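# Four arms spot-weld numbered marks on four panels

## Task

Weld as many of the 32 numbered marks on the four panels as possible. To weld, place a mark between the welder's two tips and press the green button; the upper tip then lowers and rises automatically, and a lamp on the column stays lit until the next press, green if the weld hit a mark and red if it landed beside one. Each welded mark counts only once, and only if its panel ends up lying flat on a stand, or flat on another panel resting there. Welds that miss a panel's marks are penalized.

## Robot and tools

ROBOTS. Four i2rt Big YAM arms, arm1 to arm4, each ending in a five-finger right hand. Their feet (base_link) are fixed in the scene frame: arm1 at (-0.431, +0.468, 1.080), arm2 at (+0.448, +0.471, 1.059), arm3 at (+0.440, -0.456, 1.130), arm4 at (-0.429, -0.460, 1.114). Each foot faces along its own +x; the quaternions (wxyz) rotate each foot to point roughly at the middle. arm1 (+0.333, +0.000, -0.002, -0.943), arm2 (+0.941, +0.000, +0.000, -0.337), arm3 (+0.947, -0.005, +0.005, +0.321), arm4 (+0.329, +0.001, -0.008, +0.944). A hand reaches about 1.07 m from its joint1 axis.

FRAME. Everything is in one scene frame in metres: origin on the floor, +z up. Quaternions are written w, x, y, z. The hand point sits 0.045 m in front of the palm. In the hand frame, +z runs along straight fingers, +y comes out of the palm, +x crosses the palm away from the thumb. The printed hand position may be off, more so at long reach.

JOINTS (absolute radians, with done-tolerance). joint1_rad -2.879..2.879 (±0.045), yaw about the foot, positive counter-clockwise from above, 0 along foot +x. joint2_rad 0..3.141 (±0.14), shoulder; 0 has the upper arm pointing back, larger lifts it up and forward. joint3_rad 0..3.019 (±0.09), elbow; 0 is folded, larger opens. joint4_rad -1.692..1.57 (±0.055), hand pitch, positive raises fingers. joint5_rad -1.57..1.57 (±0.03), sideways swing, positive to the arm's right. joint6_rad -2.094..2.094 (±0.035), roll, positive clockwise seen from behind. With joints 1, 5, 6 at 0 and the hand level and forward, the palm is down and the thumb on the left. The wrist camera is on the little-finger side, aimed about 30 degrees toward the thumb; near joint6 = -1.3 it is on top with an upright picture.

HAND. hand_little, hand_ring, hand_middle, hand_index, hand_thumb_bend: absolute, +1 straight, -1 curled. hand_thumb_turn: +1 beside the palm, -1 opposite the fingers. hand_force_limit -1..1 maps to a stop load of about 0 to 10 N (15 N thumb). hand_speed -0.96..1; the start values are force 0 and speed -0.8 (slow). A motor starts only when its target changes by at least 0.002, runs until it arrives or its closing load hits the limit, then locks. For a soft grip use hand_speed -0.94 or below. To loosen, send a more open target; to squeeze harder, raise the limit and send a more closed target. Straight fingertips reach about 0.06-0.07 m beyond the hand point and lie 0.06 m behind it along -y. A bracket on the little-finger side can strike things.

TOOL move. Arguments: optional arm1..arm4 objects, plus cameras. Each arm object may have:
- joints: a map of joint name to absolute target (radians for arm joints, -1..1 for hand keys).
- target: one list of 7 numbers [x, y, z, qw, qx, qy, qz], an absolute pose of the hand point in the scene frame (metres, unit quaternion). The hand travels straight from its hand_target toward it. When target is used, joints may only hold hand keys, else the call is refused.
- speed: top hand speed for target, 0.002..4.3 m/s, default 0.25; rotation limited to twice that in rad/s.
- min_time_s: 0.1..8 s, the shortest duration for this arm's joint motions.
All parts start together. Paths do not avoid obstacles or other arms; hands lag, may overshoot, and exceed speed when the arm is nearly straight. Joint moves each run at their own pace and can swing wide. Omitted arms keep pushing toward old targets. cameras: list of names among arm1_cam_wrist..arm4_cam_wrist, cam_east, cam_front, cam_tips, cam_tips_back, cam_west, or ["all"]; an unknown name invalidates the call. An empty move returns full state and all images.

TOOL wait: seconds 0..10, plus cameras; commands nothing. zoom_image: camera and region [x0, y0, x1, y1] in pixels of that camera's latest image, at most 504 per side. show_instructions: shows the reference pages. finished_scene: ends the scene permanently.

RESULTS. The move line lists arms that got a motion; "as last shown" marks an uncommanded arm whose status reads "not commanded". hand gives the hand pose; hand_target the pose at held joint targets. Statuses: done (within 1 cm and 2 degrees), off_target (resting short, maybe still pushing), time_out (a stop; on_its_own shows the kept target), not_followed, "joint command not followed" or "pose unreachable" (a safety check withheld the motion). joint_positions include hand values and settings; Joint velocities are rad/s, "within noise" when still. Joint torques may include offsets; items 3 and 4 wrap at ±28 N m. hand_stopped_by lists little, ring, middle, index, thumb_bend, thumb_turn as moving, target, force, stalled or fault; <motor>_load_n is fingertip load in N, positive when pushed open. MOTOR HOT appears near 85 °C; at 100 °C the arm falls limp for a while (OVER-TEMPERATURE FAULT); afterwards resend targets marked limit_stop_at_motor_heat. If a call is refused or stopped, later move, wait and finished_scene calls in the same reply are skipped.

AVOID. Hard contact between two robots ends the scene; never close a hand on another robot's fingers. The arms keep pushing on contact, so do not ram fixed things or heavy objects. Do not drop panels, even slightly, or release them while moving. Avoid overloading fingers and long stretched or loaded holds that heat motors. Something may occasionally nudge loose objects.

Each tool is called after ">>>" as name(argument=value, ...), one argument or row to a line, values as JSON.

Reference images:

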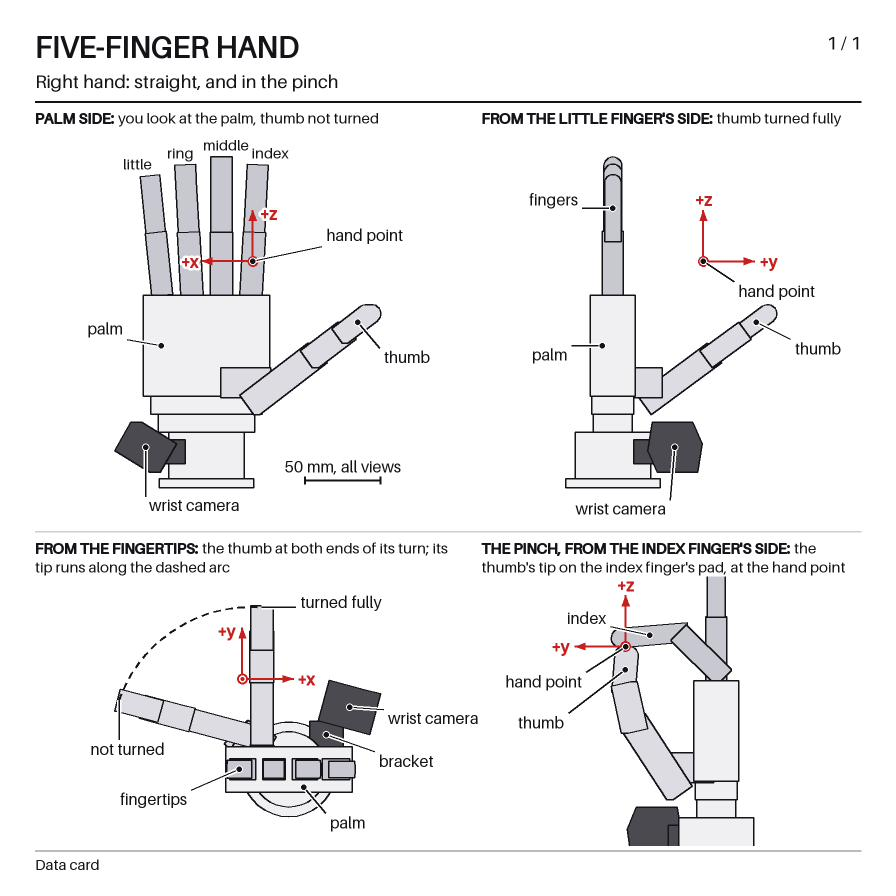

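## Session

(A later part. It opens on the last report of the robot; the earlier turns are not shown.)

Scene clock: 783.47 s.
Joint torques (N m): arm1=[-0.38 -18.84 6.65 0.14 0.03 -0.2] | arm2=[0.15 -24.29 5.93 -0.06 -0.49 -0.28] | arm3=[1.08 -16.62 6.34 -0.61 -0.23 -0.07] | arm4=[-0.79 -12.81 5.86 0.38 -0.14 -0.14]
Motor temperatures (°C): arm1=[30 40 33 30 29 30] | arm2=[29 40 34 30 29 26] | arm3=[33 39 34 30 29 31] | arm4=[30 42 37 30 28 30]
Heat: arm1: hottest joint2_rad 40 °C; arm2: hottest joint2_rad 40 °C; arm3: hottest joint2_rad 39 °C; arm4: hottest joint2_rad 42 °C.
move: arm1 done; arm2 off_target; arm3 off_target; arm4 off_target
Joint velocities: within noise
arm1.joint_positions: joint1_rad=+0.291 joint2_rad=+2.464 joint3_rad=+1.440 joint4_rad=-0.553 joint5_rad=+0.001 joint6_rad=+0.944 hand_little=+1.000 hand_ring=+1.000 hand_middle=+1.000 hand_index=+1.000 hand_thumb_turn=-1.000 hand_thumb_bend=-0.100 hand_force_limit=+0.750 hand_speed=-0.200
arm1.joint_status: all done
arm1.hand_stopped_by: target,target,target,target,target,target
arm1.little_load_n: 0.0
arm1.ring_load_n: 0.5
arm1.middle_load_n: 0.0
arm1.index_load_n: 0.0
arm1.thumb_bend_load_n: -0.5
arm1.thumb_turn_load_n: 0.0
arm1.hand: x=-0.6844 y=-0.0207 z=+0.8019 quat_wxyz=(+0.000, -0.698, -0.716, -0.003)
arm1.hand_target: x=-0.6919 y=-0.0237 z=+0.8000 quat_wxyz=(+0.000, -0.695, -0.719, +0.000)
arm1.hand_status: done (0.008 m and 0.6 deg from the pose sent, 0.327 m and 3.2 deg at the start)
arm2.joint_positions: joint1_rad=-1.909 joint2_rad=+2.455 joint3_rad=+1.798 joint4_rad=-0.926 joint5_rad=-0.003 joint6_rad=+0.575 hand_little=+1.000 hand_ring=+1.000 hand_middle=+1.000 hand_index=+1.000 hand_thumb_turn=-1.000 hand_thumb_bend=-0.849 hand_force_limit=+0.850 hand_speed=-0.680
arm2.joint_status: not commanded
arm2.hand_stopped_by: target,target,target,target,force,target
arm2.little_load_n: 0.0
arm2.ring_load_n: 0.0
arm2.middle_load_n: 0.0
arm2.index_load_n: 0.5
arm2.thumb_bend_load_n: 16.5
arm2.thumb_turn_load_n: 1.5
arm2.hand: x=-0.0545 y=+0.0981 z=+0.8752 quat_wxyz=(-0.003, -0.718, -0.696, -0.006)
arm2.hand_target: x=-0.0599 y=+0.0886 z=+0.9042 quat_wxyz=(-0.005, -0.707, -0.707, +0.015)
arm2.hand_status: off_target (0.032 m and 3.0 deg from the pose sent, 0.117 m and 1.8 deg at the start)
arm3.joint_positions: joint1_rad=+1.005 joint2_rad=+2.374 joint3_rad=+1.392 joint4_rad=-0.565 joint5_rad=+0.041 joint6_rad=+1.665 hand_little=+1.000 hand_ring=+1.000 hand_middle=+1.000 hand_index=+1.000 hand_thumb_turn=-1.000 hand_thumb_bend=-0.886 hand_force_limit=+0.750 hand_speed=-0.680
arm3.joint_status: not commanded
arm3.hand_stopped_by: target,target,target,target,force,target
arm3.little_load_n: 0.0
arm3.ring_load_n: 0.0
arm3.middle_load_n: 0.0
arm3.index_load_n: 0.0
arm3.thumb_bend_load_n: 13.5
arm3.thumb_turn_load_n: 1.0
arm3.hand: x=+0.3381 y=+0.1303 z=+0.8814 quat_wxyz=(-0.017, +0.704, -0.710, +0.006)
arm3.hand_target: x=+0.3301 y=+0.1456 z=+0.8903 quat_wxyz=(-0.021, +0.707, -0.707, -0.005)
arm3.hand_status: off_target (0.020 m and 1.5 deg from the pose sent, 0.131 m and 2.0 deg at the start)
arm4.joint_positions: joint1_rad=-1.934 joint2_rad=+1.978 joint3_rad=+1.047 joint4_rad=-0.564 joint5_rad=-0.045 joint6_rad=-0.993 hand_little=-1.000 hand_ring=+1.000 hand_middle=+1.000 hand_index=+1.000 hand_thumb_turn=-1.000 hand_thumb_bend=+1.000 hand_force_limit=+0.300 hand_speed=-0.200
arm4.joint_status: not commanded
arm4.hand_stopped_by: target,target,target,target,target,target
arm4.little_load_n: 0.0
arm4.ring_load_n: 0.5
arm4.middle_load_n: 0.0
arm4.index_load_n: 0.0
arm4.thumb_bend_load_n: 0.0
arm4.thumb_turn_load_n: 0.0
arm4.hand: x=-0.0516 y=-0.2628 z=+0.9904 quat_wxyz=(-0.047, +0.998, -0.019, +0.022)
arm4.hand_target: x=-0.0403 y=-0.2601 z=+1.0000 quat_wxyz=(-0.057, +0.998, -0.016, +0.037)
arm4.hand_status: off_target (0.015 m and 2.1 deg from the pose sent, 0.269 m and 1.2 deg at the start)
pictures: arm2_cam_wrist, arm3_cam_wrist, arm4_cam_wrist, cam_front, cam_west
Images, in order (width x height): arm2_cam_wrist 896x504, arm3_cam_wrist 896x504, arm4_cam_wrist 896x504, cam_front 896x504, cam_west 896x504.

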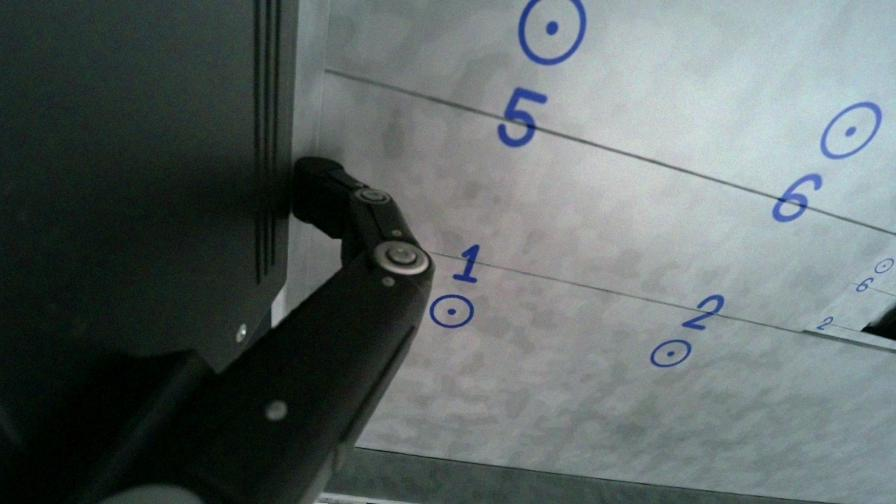

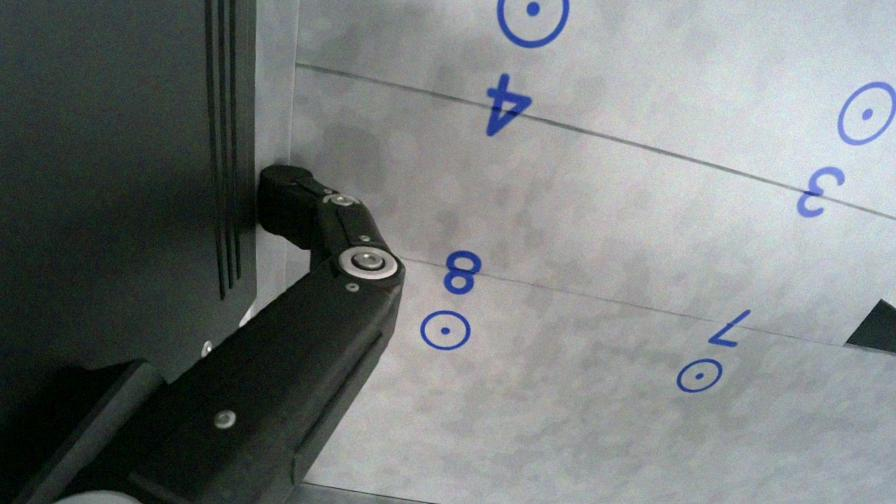

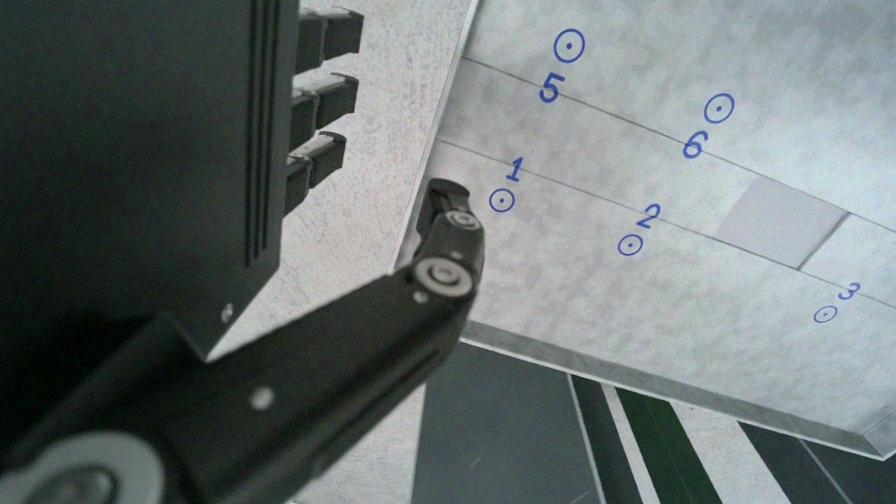

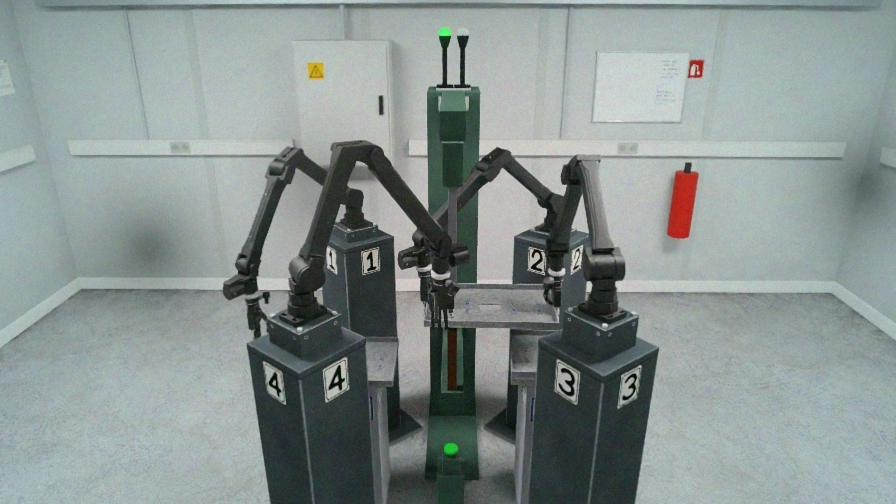

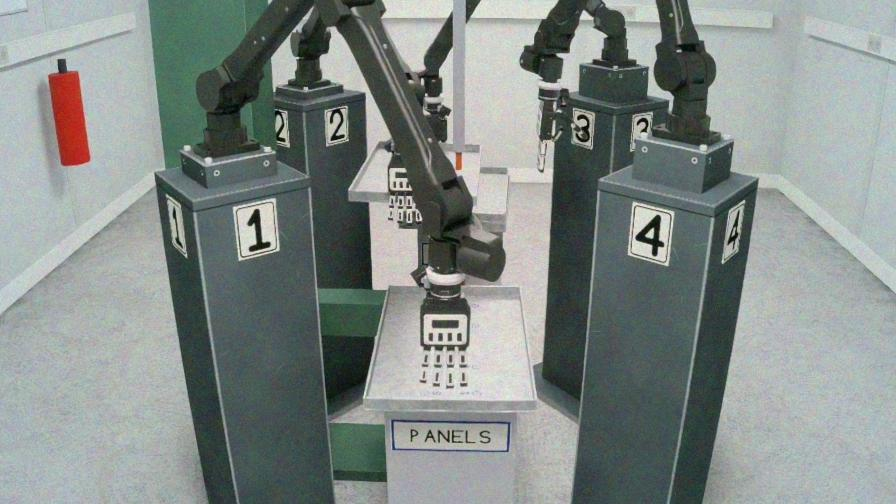

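>>> move(
  arm2={"target": [0.175, 0.0884, 0.899, 0.005, 0.7071, 0.7071, -0.0149], "speed": 0.13},
  arm3={"target": [0.562, 0.147, 0.89, -0.0205, 0.7071, -0.7071, -0.0053], "speed": 0.13},
  arm1={"target": [-0.674, -0.024, 0.73, 0.0, 0.6947, 0.7193, 0.0], "speed": 0.1},
  cameras=["arm4_cam_wrist", "cam_east", "arm2_cam_wrist", "arm3_cam_wrist"],
)

Scene clock: 788.17 s.
Joint torques (N m): arm1=[0.79 -17.67 6.12 0.69 0.02 0.09] | arm2=[0.97 -17.67 4.01 0.12 -0.35 -0.22] | arm3=[0.38 -16.97 6.65 -0.65 -0.22 -0.07] | arm4=[-0.79 -12.81 5.86 0.36 -0.13 -0.12]
Motor temperatures (°C): arm1=[30 40 33 30 29 30] | arm2=[29 41 34 30 29 26] | arm3=[32 40 34 30 29 31] | arm4=[30 41 37 30 28 30]
Heat: arm1: hottest joint2_rad 40 °C; arm2: hottest joint2_rad 41 °C; arm3: hottest joint2_rad 40 °C; arm4: hottest joint2_rad 41 °C.
move: arm1 off_target; arm2 off_target; arm3 off_target
Joint velocities: within noise
arm1.joint_positions: joint1_rad=+0.301 joint2_rad=+2.594 joint3_rad=+1.485 joint4_rad=-0.470 joint5_rad=+0.001 joint6_rad=+0.944 hand_little=+1.000 hand_ring=+1.000 hand_middle=+1.000 hand_index=+1.000 hand_thumb_turn=-1.000 hand_thumb_bend=-0.100 hand_force_limit=+0.750 hand_speed=-0.200
arm1.joint_status: not commanded
arm1.hand_stopped_by: target,target,target,target,target,target
arm1.little_load_n: 0.0
arm1.ring_load_n: 0.0
arm1.middle_load_n: 0.0
arm1.index_load_n: 0.0
arm1.thumb_bend_load_n: 0.0
arm1.thumb_turn_load_n: 0.0
arm1.hand: x=-0.6752 y=-0.0170 z=+0.7409 quat_wxyz=(+0.000, -0.694, -0.720, -0.003)
arm1.hand_target: x=-0.6738 y=-0.0235 z=+0.7303 quat_wxyz=(+0.000, -0.695, -0.719, +0.000)
arm1.hand_status: off_target (0.013 m and 0.4 deg from the pose sent, 0.073 m and 0.6 deg at the start)
arm2.joint_positions: joint1_rad=-1.659 joint2_rad=+2.119 joint3_rad=+1.096 joint4_rad=-0.550 joint5_rad=+0.000 joint6_rad=+0.830 hand_little=+1.000 hand_ring=+1.000 hand_middle=+1.000 hand_index=+1.000 hand_thumb_turn=-1.000 hand_thumb_bend=-0.848 hand_force_limit=+0.850 hand_speed=-0.680
arm2.joint_status: not commanded
arm2.hand_stopped_by: target,target,target,target,force,target
arm2.little_load_n: 0.0
arm2.ring_load_n: 0.0
arm2.middle_load_n: 0.0
arm2.index_load_n: 1.0
arm2.thumb_bend_load_n: 17.5
arm2.thumb_turn_load_n: 2.0
arm2.hand: x=+0.1735 y=+0.0989 z=+0.8826 quat_wxyz=(+0.000, -0.720, -0.694, -0.001)
arm2.hand_target: x=+0.1751 y=+0.0885 z=+0.8986 quat_wxyz=(-0.005, -0.707, -0.707, +0.015)
arm2.hand_status: off_target (0.020 m and 2.8 deg from the pose sent, 0.231 m and 3.0 deg at the start)
arm3.joint_positions: joint1_rad=+0.599 joint2_rad=+2.407 joint3_rad=+1.490 joint4_rad=-0.609 joint5_rad=+0.019 joint6_rad=+1.272 hand_little=+1.000 hand_ring=+1.000 hand_middle=+1.000 hand_index=+1.000 hand_thumb_turn=-1.000 hand_thumb_bend=-0.886 hand_force_limit=+0.750 hand_speed=-0.680
arm3.joint_status: not commanded
arm3.hand_stopped_by: target,target,target,target,force,target
arm3.little_load_n: 0.0
arm3.ring_load_n: 0.0
arm3.middle_load_n: 0.0
arm3.index_load_n: 0.0
arm3.thumb_bend_load_n: 13.5
arm3.thumb_turn_load_n: 1.0
arm3.hand: x=+0.5683 y=+0.1340 z=+0.8844 quat_wxyz=(-0.017, +0.700, -0.714, +0.000)
arm3.hand_target: x=+0.5620 y=+0.1466 z=+0.8901 quat_wxyz=(-0.021, +0.707, -0.707, -0.005)
arm3.hand_status: off_target (0.015 m and 1.4 deg from the pose sent, 0.225 m and 1.4 deg at the start)
arm4: as last shown
arm4.joint_positions: joint1_rad=-1.934 joint2_rad=+1.978 joint3_rad=+1.047 joint4_rad=-0.564 joint5_rad=-0.045 joint6_rad=-0.994 hand_little=-1.000 hand_ring=+1.000 hand_middle=+1.000 hand_index=+1.000 hand_thumb_turn=-1.000 hand_thumb_bend=+1.000 hand_force_limit=+0.300 hand_speed=-0.200
arm4.little_load_n: 0.5
arm4.ring_load_n: 0.0
pictures: arm2_cam_wrist, arm3_cam_wrist, arm4_cam_wrist, cam_east
Images, in order (width x height): arm2_cam_wrist 896x504, arm3_cam_wrist 896x504, arm4_cam_wrist 896x504, cam_east 896x504.

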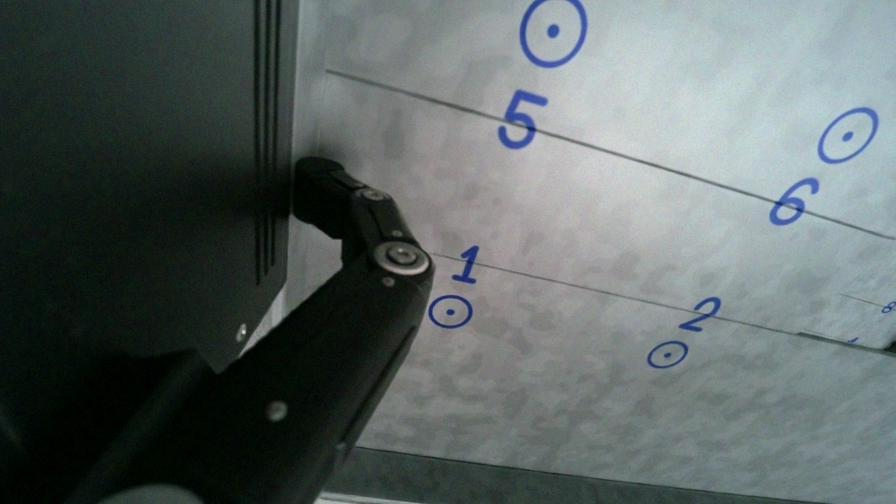

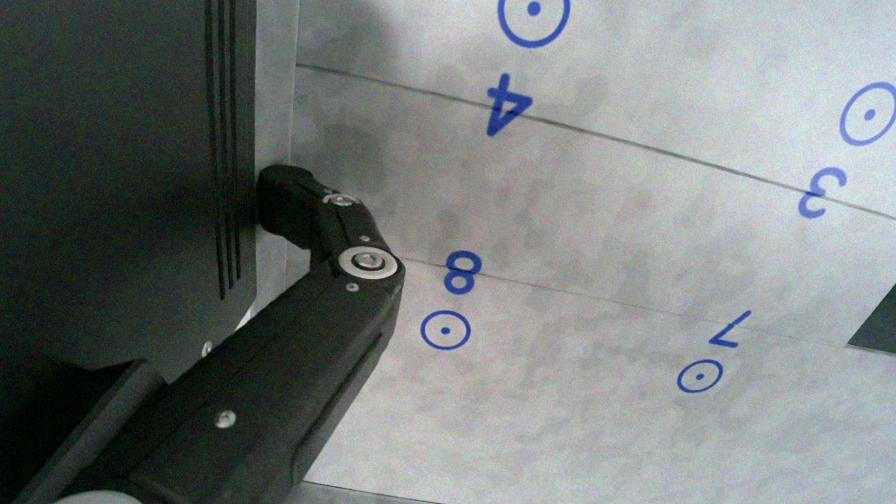

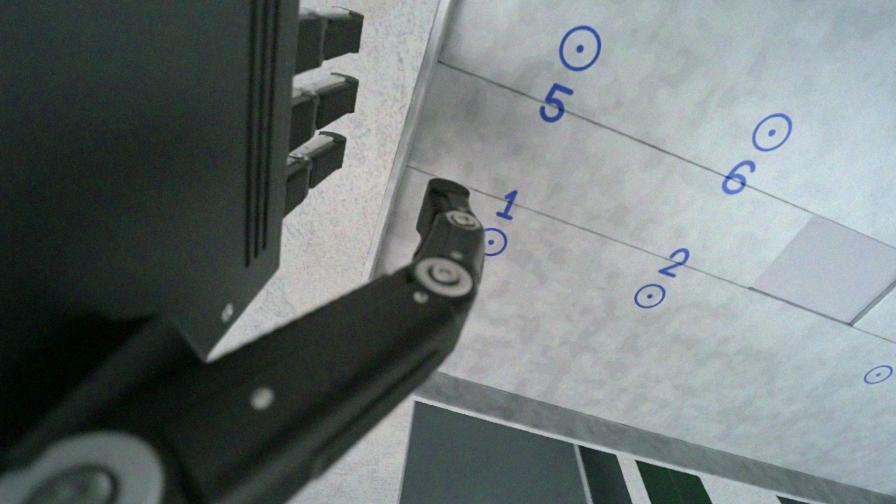

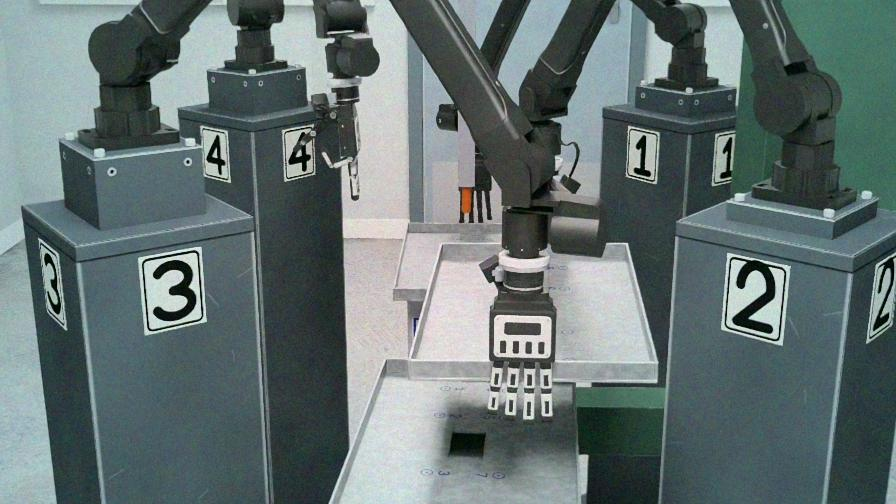

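>>> move(
  arm2={"target": [0.279, -0.026, 0.787, 0.005, 0.7071, 0.7071, -0.0149], "speed": 0.12},
  arm3={"target": [0.664, 0.037, 0.796, -0.0205, 0.7071, -0.7071, -0.0053], "speed": 0.12},
  arm1={"target": [-0.667, -0.024, 0.674, 0.0, 0.6947, 0.7193, 0.0], "speed": 0.08},
  cameras=["arm4_cam_wrist", "cam_east", "arm2_cam_wrist", "arm3_cam_wrist", "cam_front"],
)

Scene clock: 790.90 s.
Joint torques (N m): arm1=[0.97 -18.02 5.6 0.68 0.02 0.12] | arm2=[1.2 -16.85 5.07 0.44 -0.25 -0.13] | arm3=[0.56 -15.91 2.48 0.53 -0.26 -0.06] | arm4=[-0.79 -12.81 5.87 0.38 -0.13 -0.12]
Motor temperatures (°C): arm1=[30 40 33 30 29 30] | arm2=[29 41 34 30 29 26] | arm3=[32 40 34 30 29 31] | arm4=[30 41 37 30 28 30]
Heat: arm1: hottest joint2_rad 40 °C; arm2: hottest joint2_rad 41 °C; arm3: hottest joint2_rad 40 °C; arm4: hottest joint2_rad 41 °C.
move: arm1 off_target; arm2 off_target; arm3 done
Joint velocities: within noise
arm1.joint_positions: joint1_rad=+0.311 joint2_rad=+2.722 joint3_rad=+1.566 joint4_rad=-0.419 joint5_rad=+0.001 joint6_rad=+0.950 hand_little=+1.000 hand_ring=+1.000 hand_middle=+1.000 hand_index=+1.000 hand_thumb_turn=-1.000 hand_thumb_bend=-0.100 hand_force_limit=+0.750 hand_speed=-0.200
arm1.joint_status: not commanded
arm1.hand_stopped_by: target,target,target,target,target,target
arm1.little_load_n: 0.0
arm1.ring_load_n: 0.0
arm1.middle_load_n: 0.0
arm1.index_load_n: 0.0
arm1.thumb_bend_load_n: 0.0
arm1.thumb_turn_load_n: 0.0
arm1.hand: x=-0.6700 y=-0.0191 z=+0.6860 quat_wxyz=(+0.000, -0.693, -0.721, -0.002)
arm1.hand_target: x=-0.6668 y=-0.0237 z=+0.6744 quat_wxyz=(+0.000, -0.695, -0.719, +0.000)
arm1.hand_status: off_target (0.013 m and 0.4 deg from the pose sent, 0.068 m and 0.4 deg at the start)
arm2.joint_positions: joint1_rad=-1.359 joint2_rad=+2.386 joint3_rad=+1.245 joint4_rad=-0.424 joint5_rad=+0.007 joint6_rad=+1.125 hand_little=+1.000 hand_ring=+1.000 hand_middle=+1.000 hand_index=+1.000 hand_thumb_turn=-1.000 hand_thumb_bend=-0.848 hand_force_limit=+0.850 hand_speed=-0.680
arm2.joint_status: not commanded
arm2.hand_stopped_by: target,target,target,target,force,target
arm2.little_load_n: 0.0
arm2.ring_load_n: 0.0
arm2.middle_load_n: 0.0
arm2.index_load_n: 0.0
arm2.thumb_bend_load_n: 12.5
arm2.thumb_turn_load_n: 1.0
arm2.hand: x=+0.2740 y=-0.0093 z=+0.7831 quat_wxyz=(+0.003, -0.718, -0.696, +0.004)
arm2.hand_target: x=+0.2793 y=-0.0257 z=+0.7872 quat_wxyz=(-0.005, -0.707, -0.707, +0.015)
arm2.hand_status: off_target (0.018 m and 2.4 deg from the pose sent, 0.189 m and 2.8 deg at the start)
arm3.joint_positions: joint1_rad=+0.356 joint2_rad=+2.541 joint3_rad=+1.411 joint4_rad=-0.382 joint5_rad=+0.007 joint6_rad=+1.020 hand_little=+1.000 hand_ring=+1.000 hand_middle=+1.000 hand_index=+1.000 hand_thumb_turn=-1.000 hand_thumb_bend=-0.886 hand_force_limit=+0.750 hand_speed=-0.680
arm3.joint_status: not commanded
arm3.hand_stopped_by: target,target,target,target,force,target
arm3.little_load_n: 0.0
arm3.ring_load_n: 0.0
arm3.middle_load_n: 0.0
arm3.index_load_n: 0.0
arm3.thumb_bend_load_n: 13.0
arm3.thumb_turn_load_n: 0.5
arm3.hand: x=+0.6727 y=+0.0366 z=+0.7971 quat_wxyz=(-0.023, +0.703, -0.711, -0.001)
arm3.hand_target: x=+0.6641 y=+0.0369 z=+0.7961 quat_wxyz=(-0.020, +0.707, -0.707, -0.005)
arm3.hand_status: done (0.009 m and 0.8 deg from the pose sent, 0.163 m and 1.4 deg at the start)
arm4: as last shown
arm4.little_load_n: 0.0
pictures: arm2_cam_wrist, arm3_cam_wrist, arm4_cam_wrist, cam_east, cam_front
Images, in order (width x height): arm2_cam_wrist 896x504, arm3_cam_wrist 896x504, arm4_cam_wrist 896x504, cam_east 896x504, cam_front 896x504.

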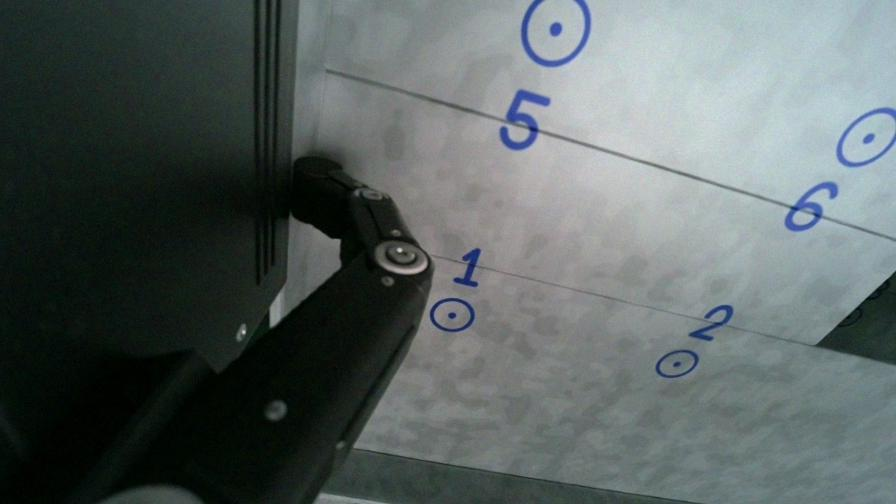

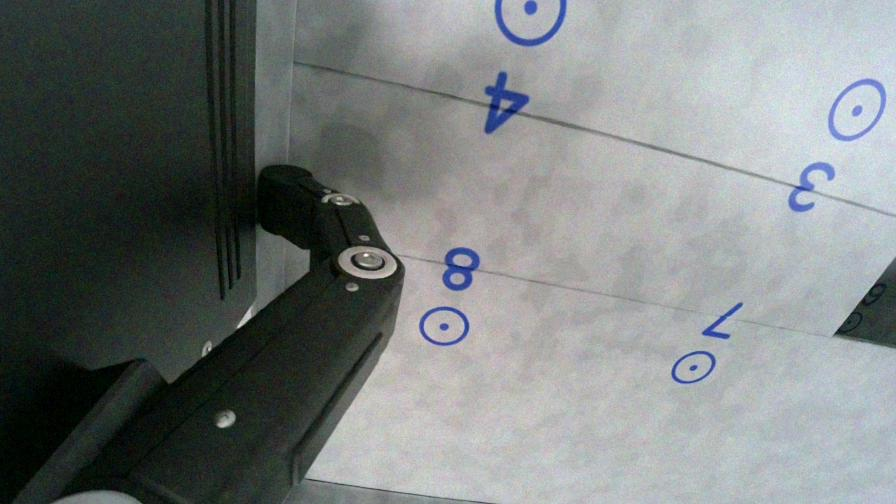

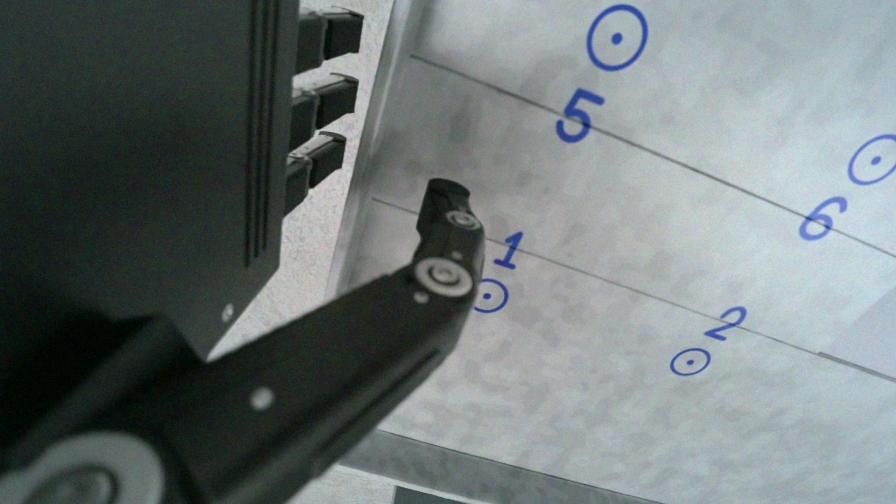

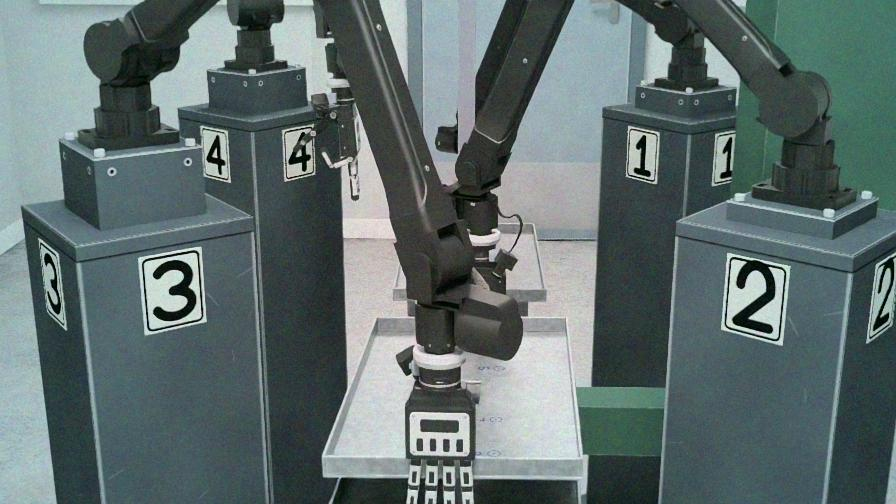

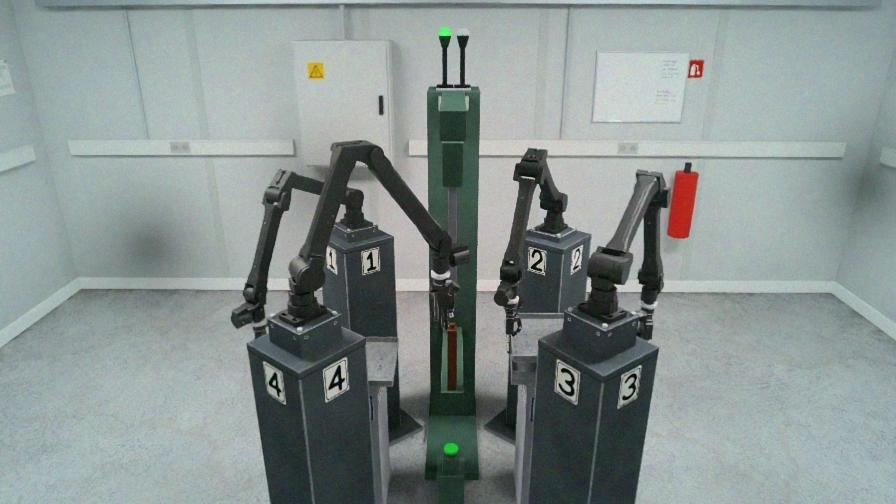

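>>> move(
  arm2={"target": [0.277, -0.028, 0.74, 0.005, 0.7071, 0.7071, -0.0149], "speed": 0.06},
  arm3={"target": [0.662, 0.035, 0.742, -0.0205, 0.7071, -0.7071, -0.0053], "speed": 0.06},
  arm1={"target": [-0.651, -0.024, 0.6615, 0.0, 0.704, 0.7102, 0.0], "speed": 0.06},
  arm4={"target": [-0.458, -0.012, 0.94, -0.0587, 0.993, 0.035, -0.102], "speed": 0.45},
  cameras=["arm4_cam_wrist", "arm1_cam_wrist", "cam_east", "cam_west", "arm2_cam_wrist", "arm3_cam_wrist"],
)

Scene clock: 794.07 s.
Joint torques (N m): arm1=[0.79 -17.73 4.44 0.76 0.02 0.13] | arm2=[0.91 -16.5 4.81 0.54 -0.2 -0.15] | arm3=[0.67 -15.03 3.17 0.05 -0.45 -0.01] | arm4=[-1.49 -11.93 6.35 -0.03 -0.16 0.17]
Motor temperatures (°C): arm1=[30 40 33 30 29 30] | arm2=[29 40 34 30 29 26] | arm3=[32 40 34 30 29 31] | arm4=[30 41 36 30 28 30]
Heat: arm1: hottest joint2_rad 40 °C; arm2: hottest joint2_rad 40 °C; arm3: hottest joint2_rad 40 °C; arm4: hottest joint2_rad 41 °C.
move: arm1 off_target; arm2 off_target; arm3 off_target; arm4 off_target
Joint velocities: within noise
arm1.joint_positions: joint1_rad=+0.336 joint2_rad=+2.740 joint3_rad=+1.566 joint4_rad=-0.387 joint5_rad=+0.001 joint6_rad=+1.000 hand_little=+1.000 hand_ring=+1.000 hand_middle=+1.000 hand_index=+1.000 hand_thumb_turn=-1.000 hand_thumb_bend=-0.100 hand_force_limit=+0.750 hand_speed=-0.200
arm1.joint_status: not commanded
arm1.hand_stopped_by: target,target,target,target,target,target
arm1.little_load_n: 0.0
arm1.ring_load_n: 0.0
arm1.middle_load_n: 0.0
arm1.index_load_n: 0.0
arm1.thumb_bend_load_n: 0.0
arm1.thumb_turn_load_n: 0.0
arm1.hand: x=-0.6589 y=-0.0278 z=+0.6769 quat_wxyz=(-0.002, -0.702, -0.713, +0.006)
arm1.hand_target: x=-0.6509 y=-0.0234 z=+0.6620 quat_wxyz=(+0.000, -0.704, -0.710, +0.000)
arm1.hand_status: off_target (0.018 m and 0.8 deg from the pose sent, 0.031 m and 1.8 deg at the start)
arm2.joint_positions: joint1_rad=-1.359 joint2_rad=+2.498 joint3_rad=+1.303 joint4_rad=-0.372 joint5_rad=+0.006 joint6_rad=+1.127 hand_little=+1.000 hand_ring=+1.000 hand_middle=+1.000 hand_index=+1.000 hand_thumb_turn=-1.000 hand_thumb_bend=-0.848 hand_force_limit=+0.850 hand_speed=-0.680
arm2.joint_status: not commanded
arm2.hand_stopped_by: target,target,target,target,force,target
arm2.little_load_n: 0.0
arm2.ring_load_n: 0.0
arm2.middle_load_n: 0.0
arm2.index_load_n: 0.0
arm2.thumb_bend_load_n: 13.0
arm2.thumb_turn_load_n: 1.5
arm2.hand: x=+0.2732 y=-0.0115 z=+0.7380 quat_wxyz=(+0.002, -0.719, -0.695, +0.003)
arm2.hand_target: x=+0.2773 y=-0.0276 z=+0.7402 quat_wxyz=(-0.005, -0.707, -0.707, +0.015)
arm2.hand_status: off_target (0.017 m and 2.5 deg from the pose sent, 0.047 m and 2.4 deg at the start)
arm3.joint_positions: joint1_rad=+0.356 joint2_rad=+2.653 joint3_rad=+1.468 joint4_rad=-0.321 joint5_rad=+0.013 joint6_rad=+1.020 hand_little=+1.000 hand_ring=+1.000 hand_middle=+1.000 hand_index=+1.000 hand_thumb_turn=-1.000 hand_thumb_bend=-0.886 hand_force_limit=+0.750 hand_speed=-0.680
arm3.joint_status: not commanded
arm3.hand_stopped_by: target,target,target,target,force,target
arm3.little_load_n: 0.0
arm3.ring_load_n: 0.0
arm3.middle_load_n: 0.0
arm3.index_load_n: 0.0
arm3.thumb_bend_load_n: 13.0
arm3.thumb_turn_load_n: 1.0
arm3.hand: x=+0.6724 y=+0.0339 z=+0.7485 quat_wxyz=(-0.027, +0.703, -0.711, +0.001)
arm3.hand_target: x=+0.6621 y=+0.0347 z=+0.7421 quat_wxyz=(-0.021, +0.707, -0.707, -0.005)
arm3.hand_status: off_target (0.012 m and 1.2 deg from the pose sent, 0.056 m and 0.8 deg at the start)
arm4.joint_positions: joint1_rad=-0.965 joint2_rad=+2.150 joint3_rad=+1.107 joint4_rad=-0.461 joint5_rad=-0.219 joint6_rad=-0.151 hand_little=-1.000 hand_ring=+1.000 hand_middle=+1.000 hand_index=+1.000 hand_thumb_turn=-1.000 hand_thumb_bend=+1.000 hand_force_limit=+0.300 hand_speed=-0.200
arm4.joint_status: not commanded
arm4.hand_stopped_by: target,target,target,target,target,target
arm4.little_load_n: 0.0
arm4.ring_load_n: 0.0
arm4.middle_load_n: 0.0
arm4.index_load_n: 0.0
arm4.thumb_bend_load_n: 0.0
arm4.thumb_turn_load_n: 0.0
arm4.hand: x=-0.4633 y=-0.0226 z=+0.9390 quat_wxyz=(-0.053, +0.992, +0.047, -0.103)
arm4.hand_target: x=-0.4580 y=-0.0122 z=+0.9402 quat_wxyz=(-0.059, +0.992, +0.035, -0.102)
arm4.hand_status: off_target (0.012 m and 1.5 deg from the pose sent, 0.480 m and 15.6 deg at the start)
pictures: arm1_cam_wrist, arm2_cam_wrist, arm3_cam_wrist, arm4_cam_wrist, cam_east, cam_west
Images, in order (width x height): arm1_cam_wrist 896x504, arm2_cam_wrist 896x504, arm3_cam_wrist 896x504, arm4_cam_wrist 896x504, cam_east 896x504, cam_west 896x504.

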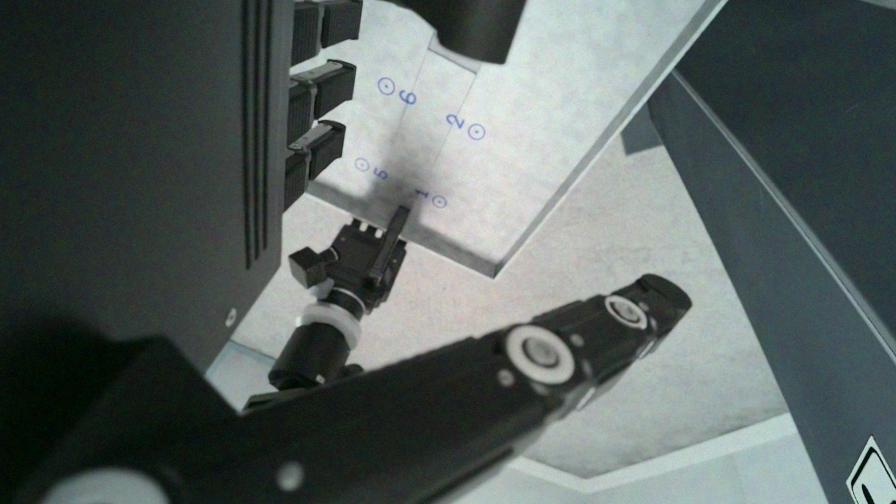

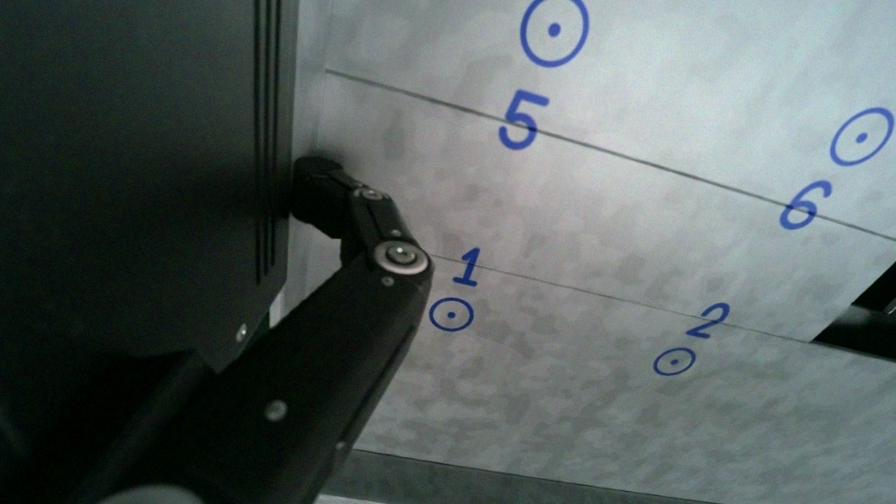

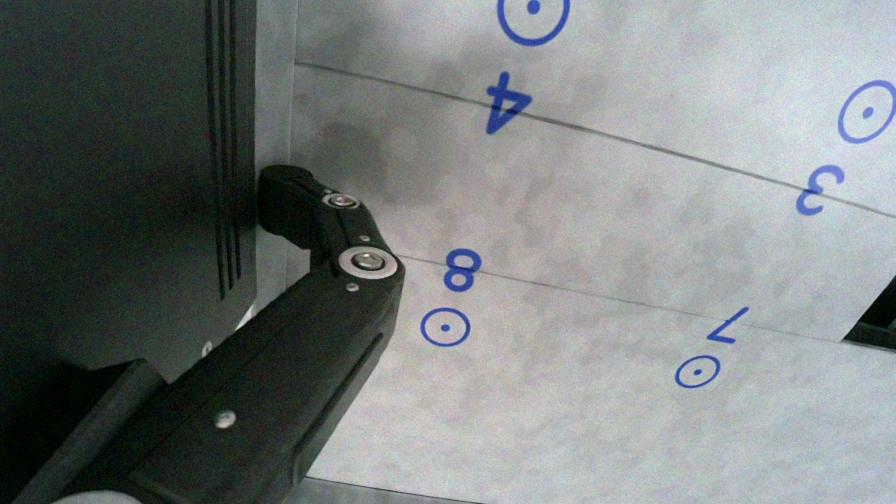

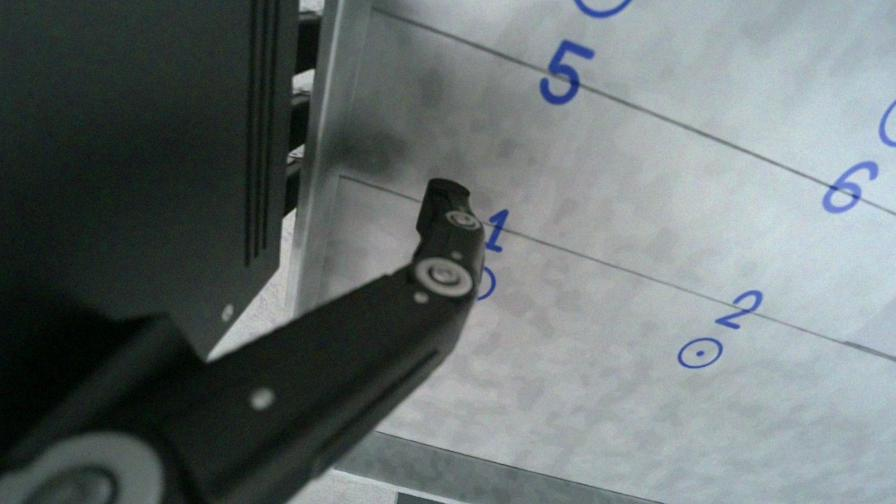

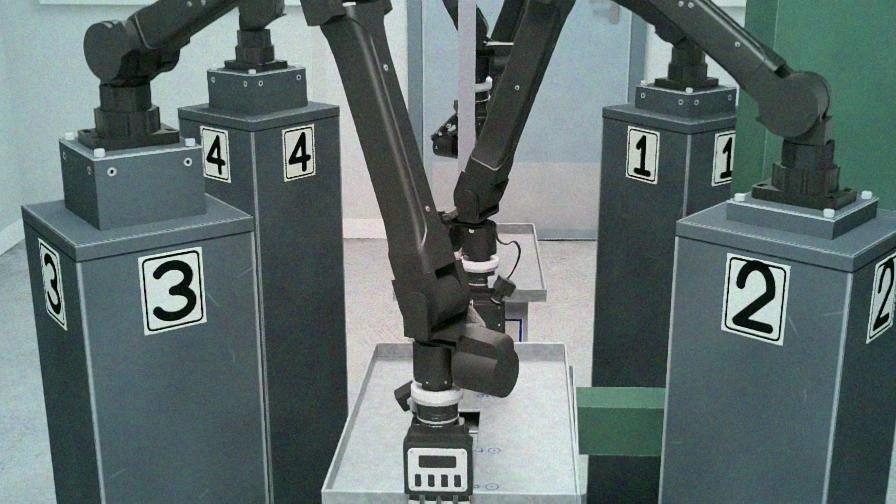

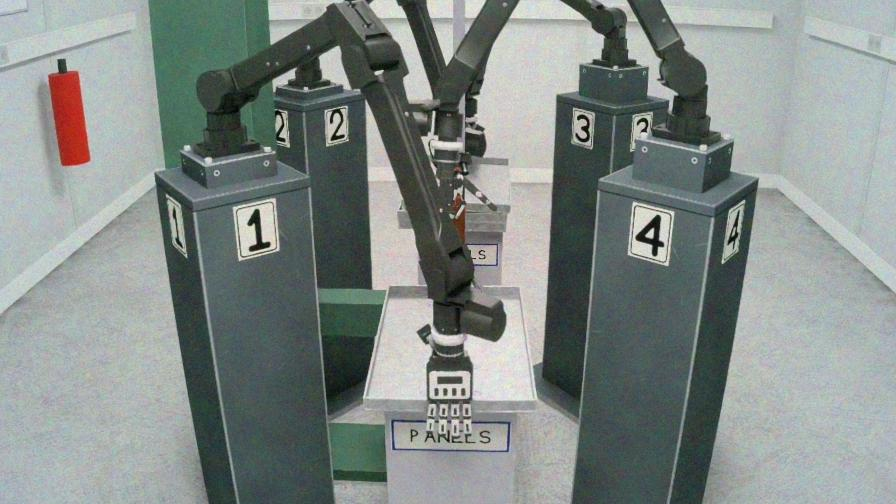

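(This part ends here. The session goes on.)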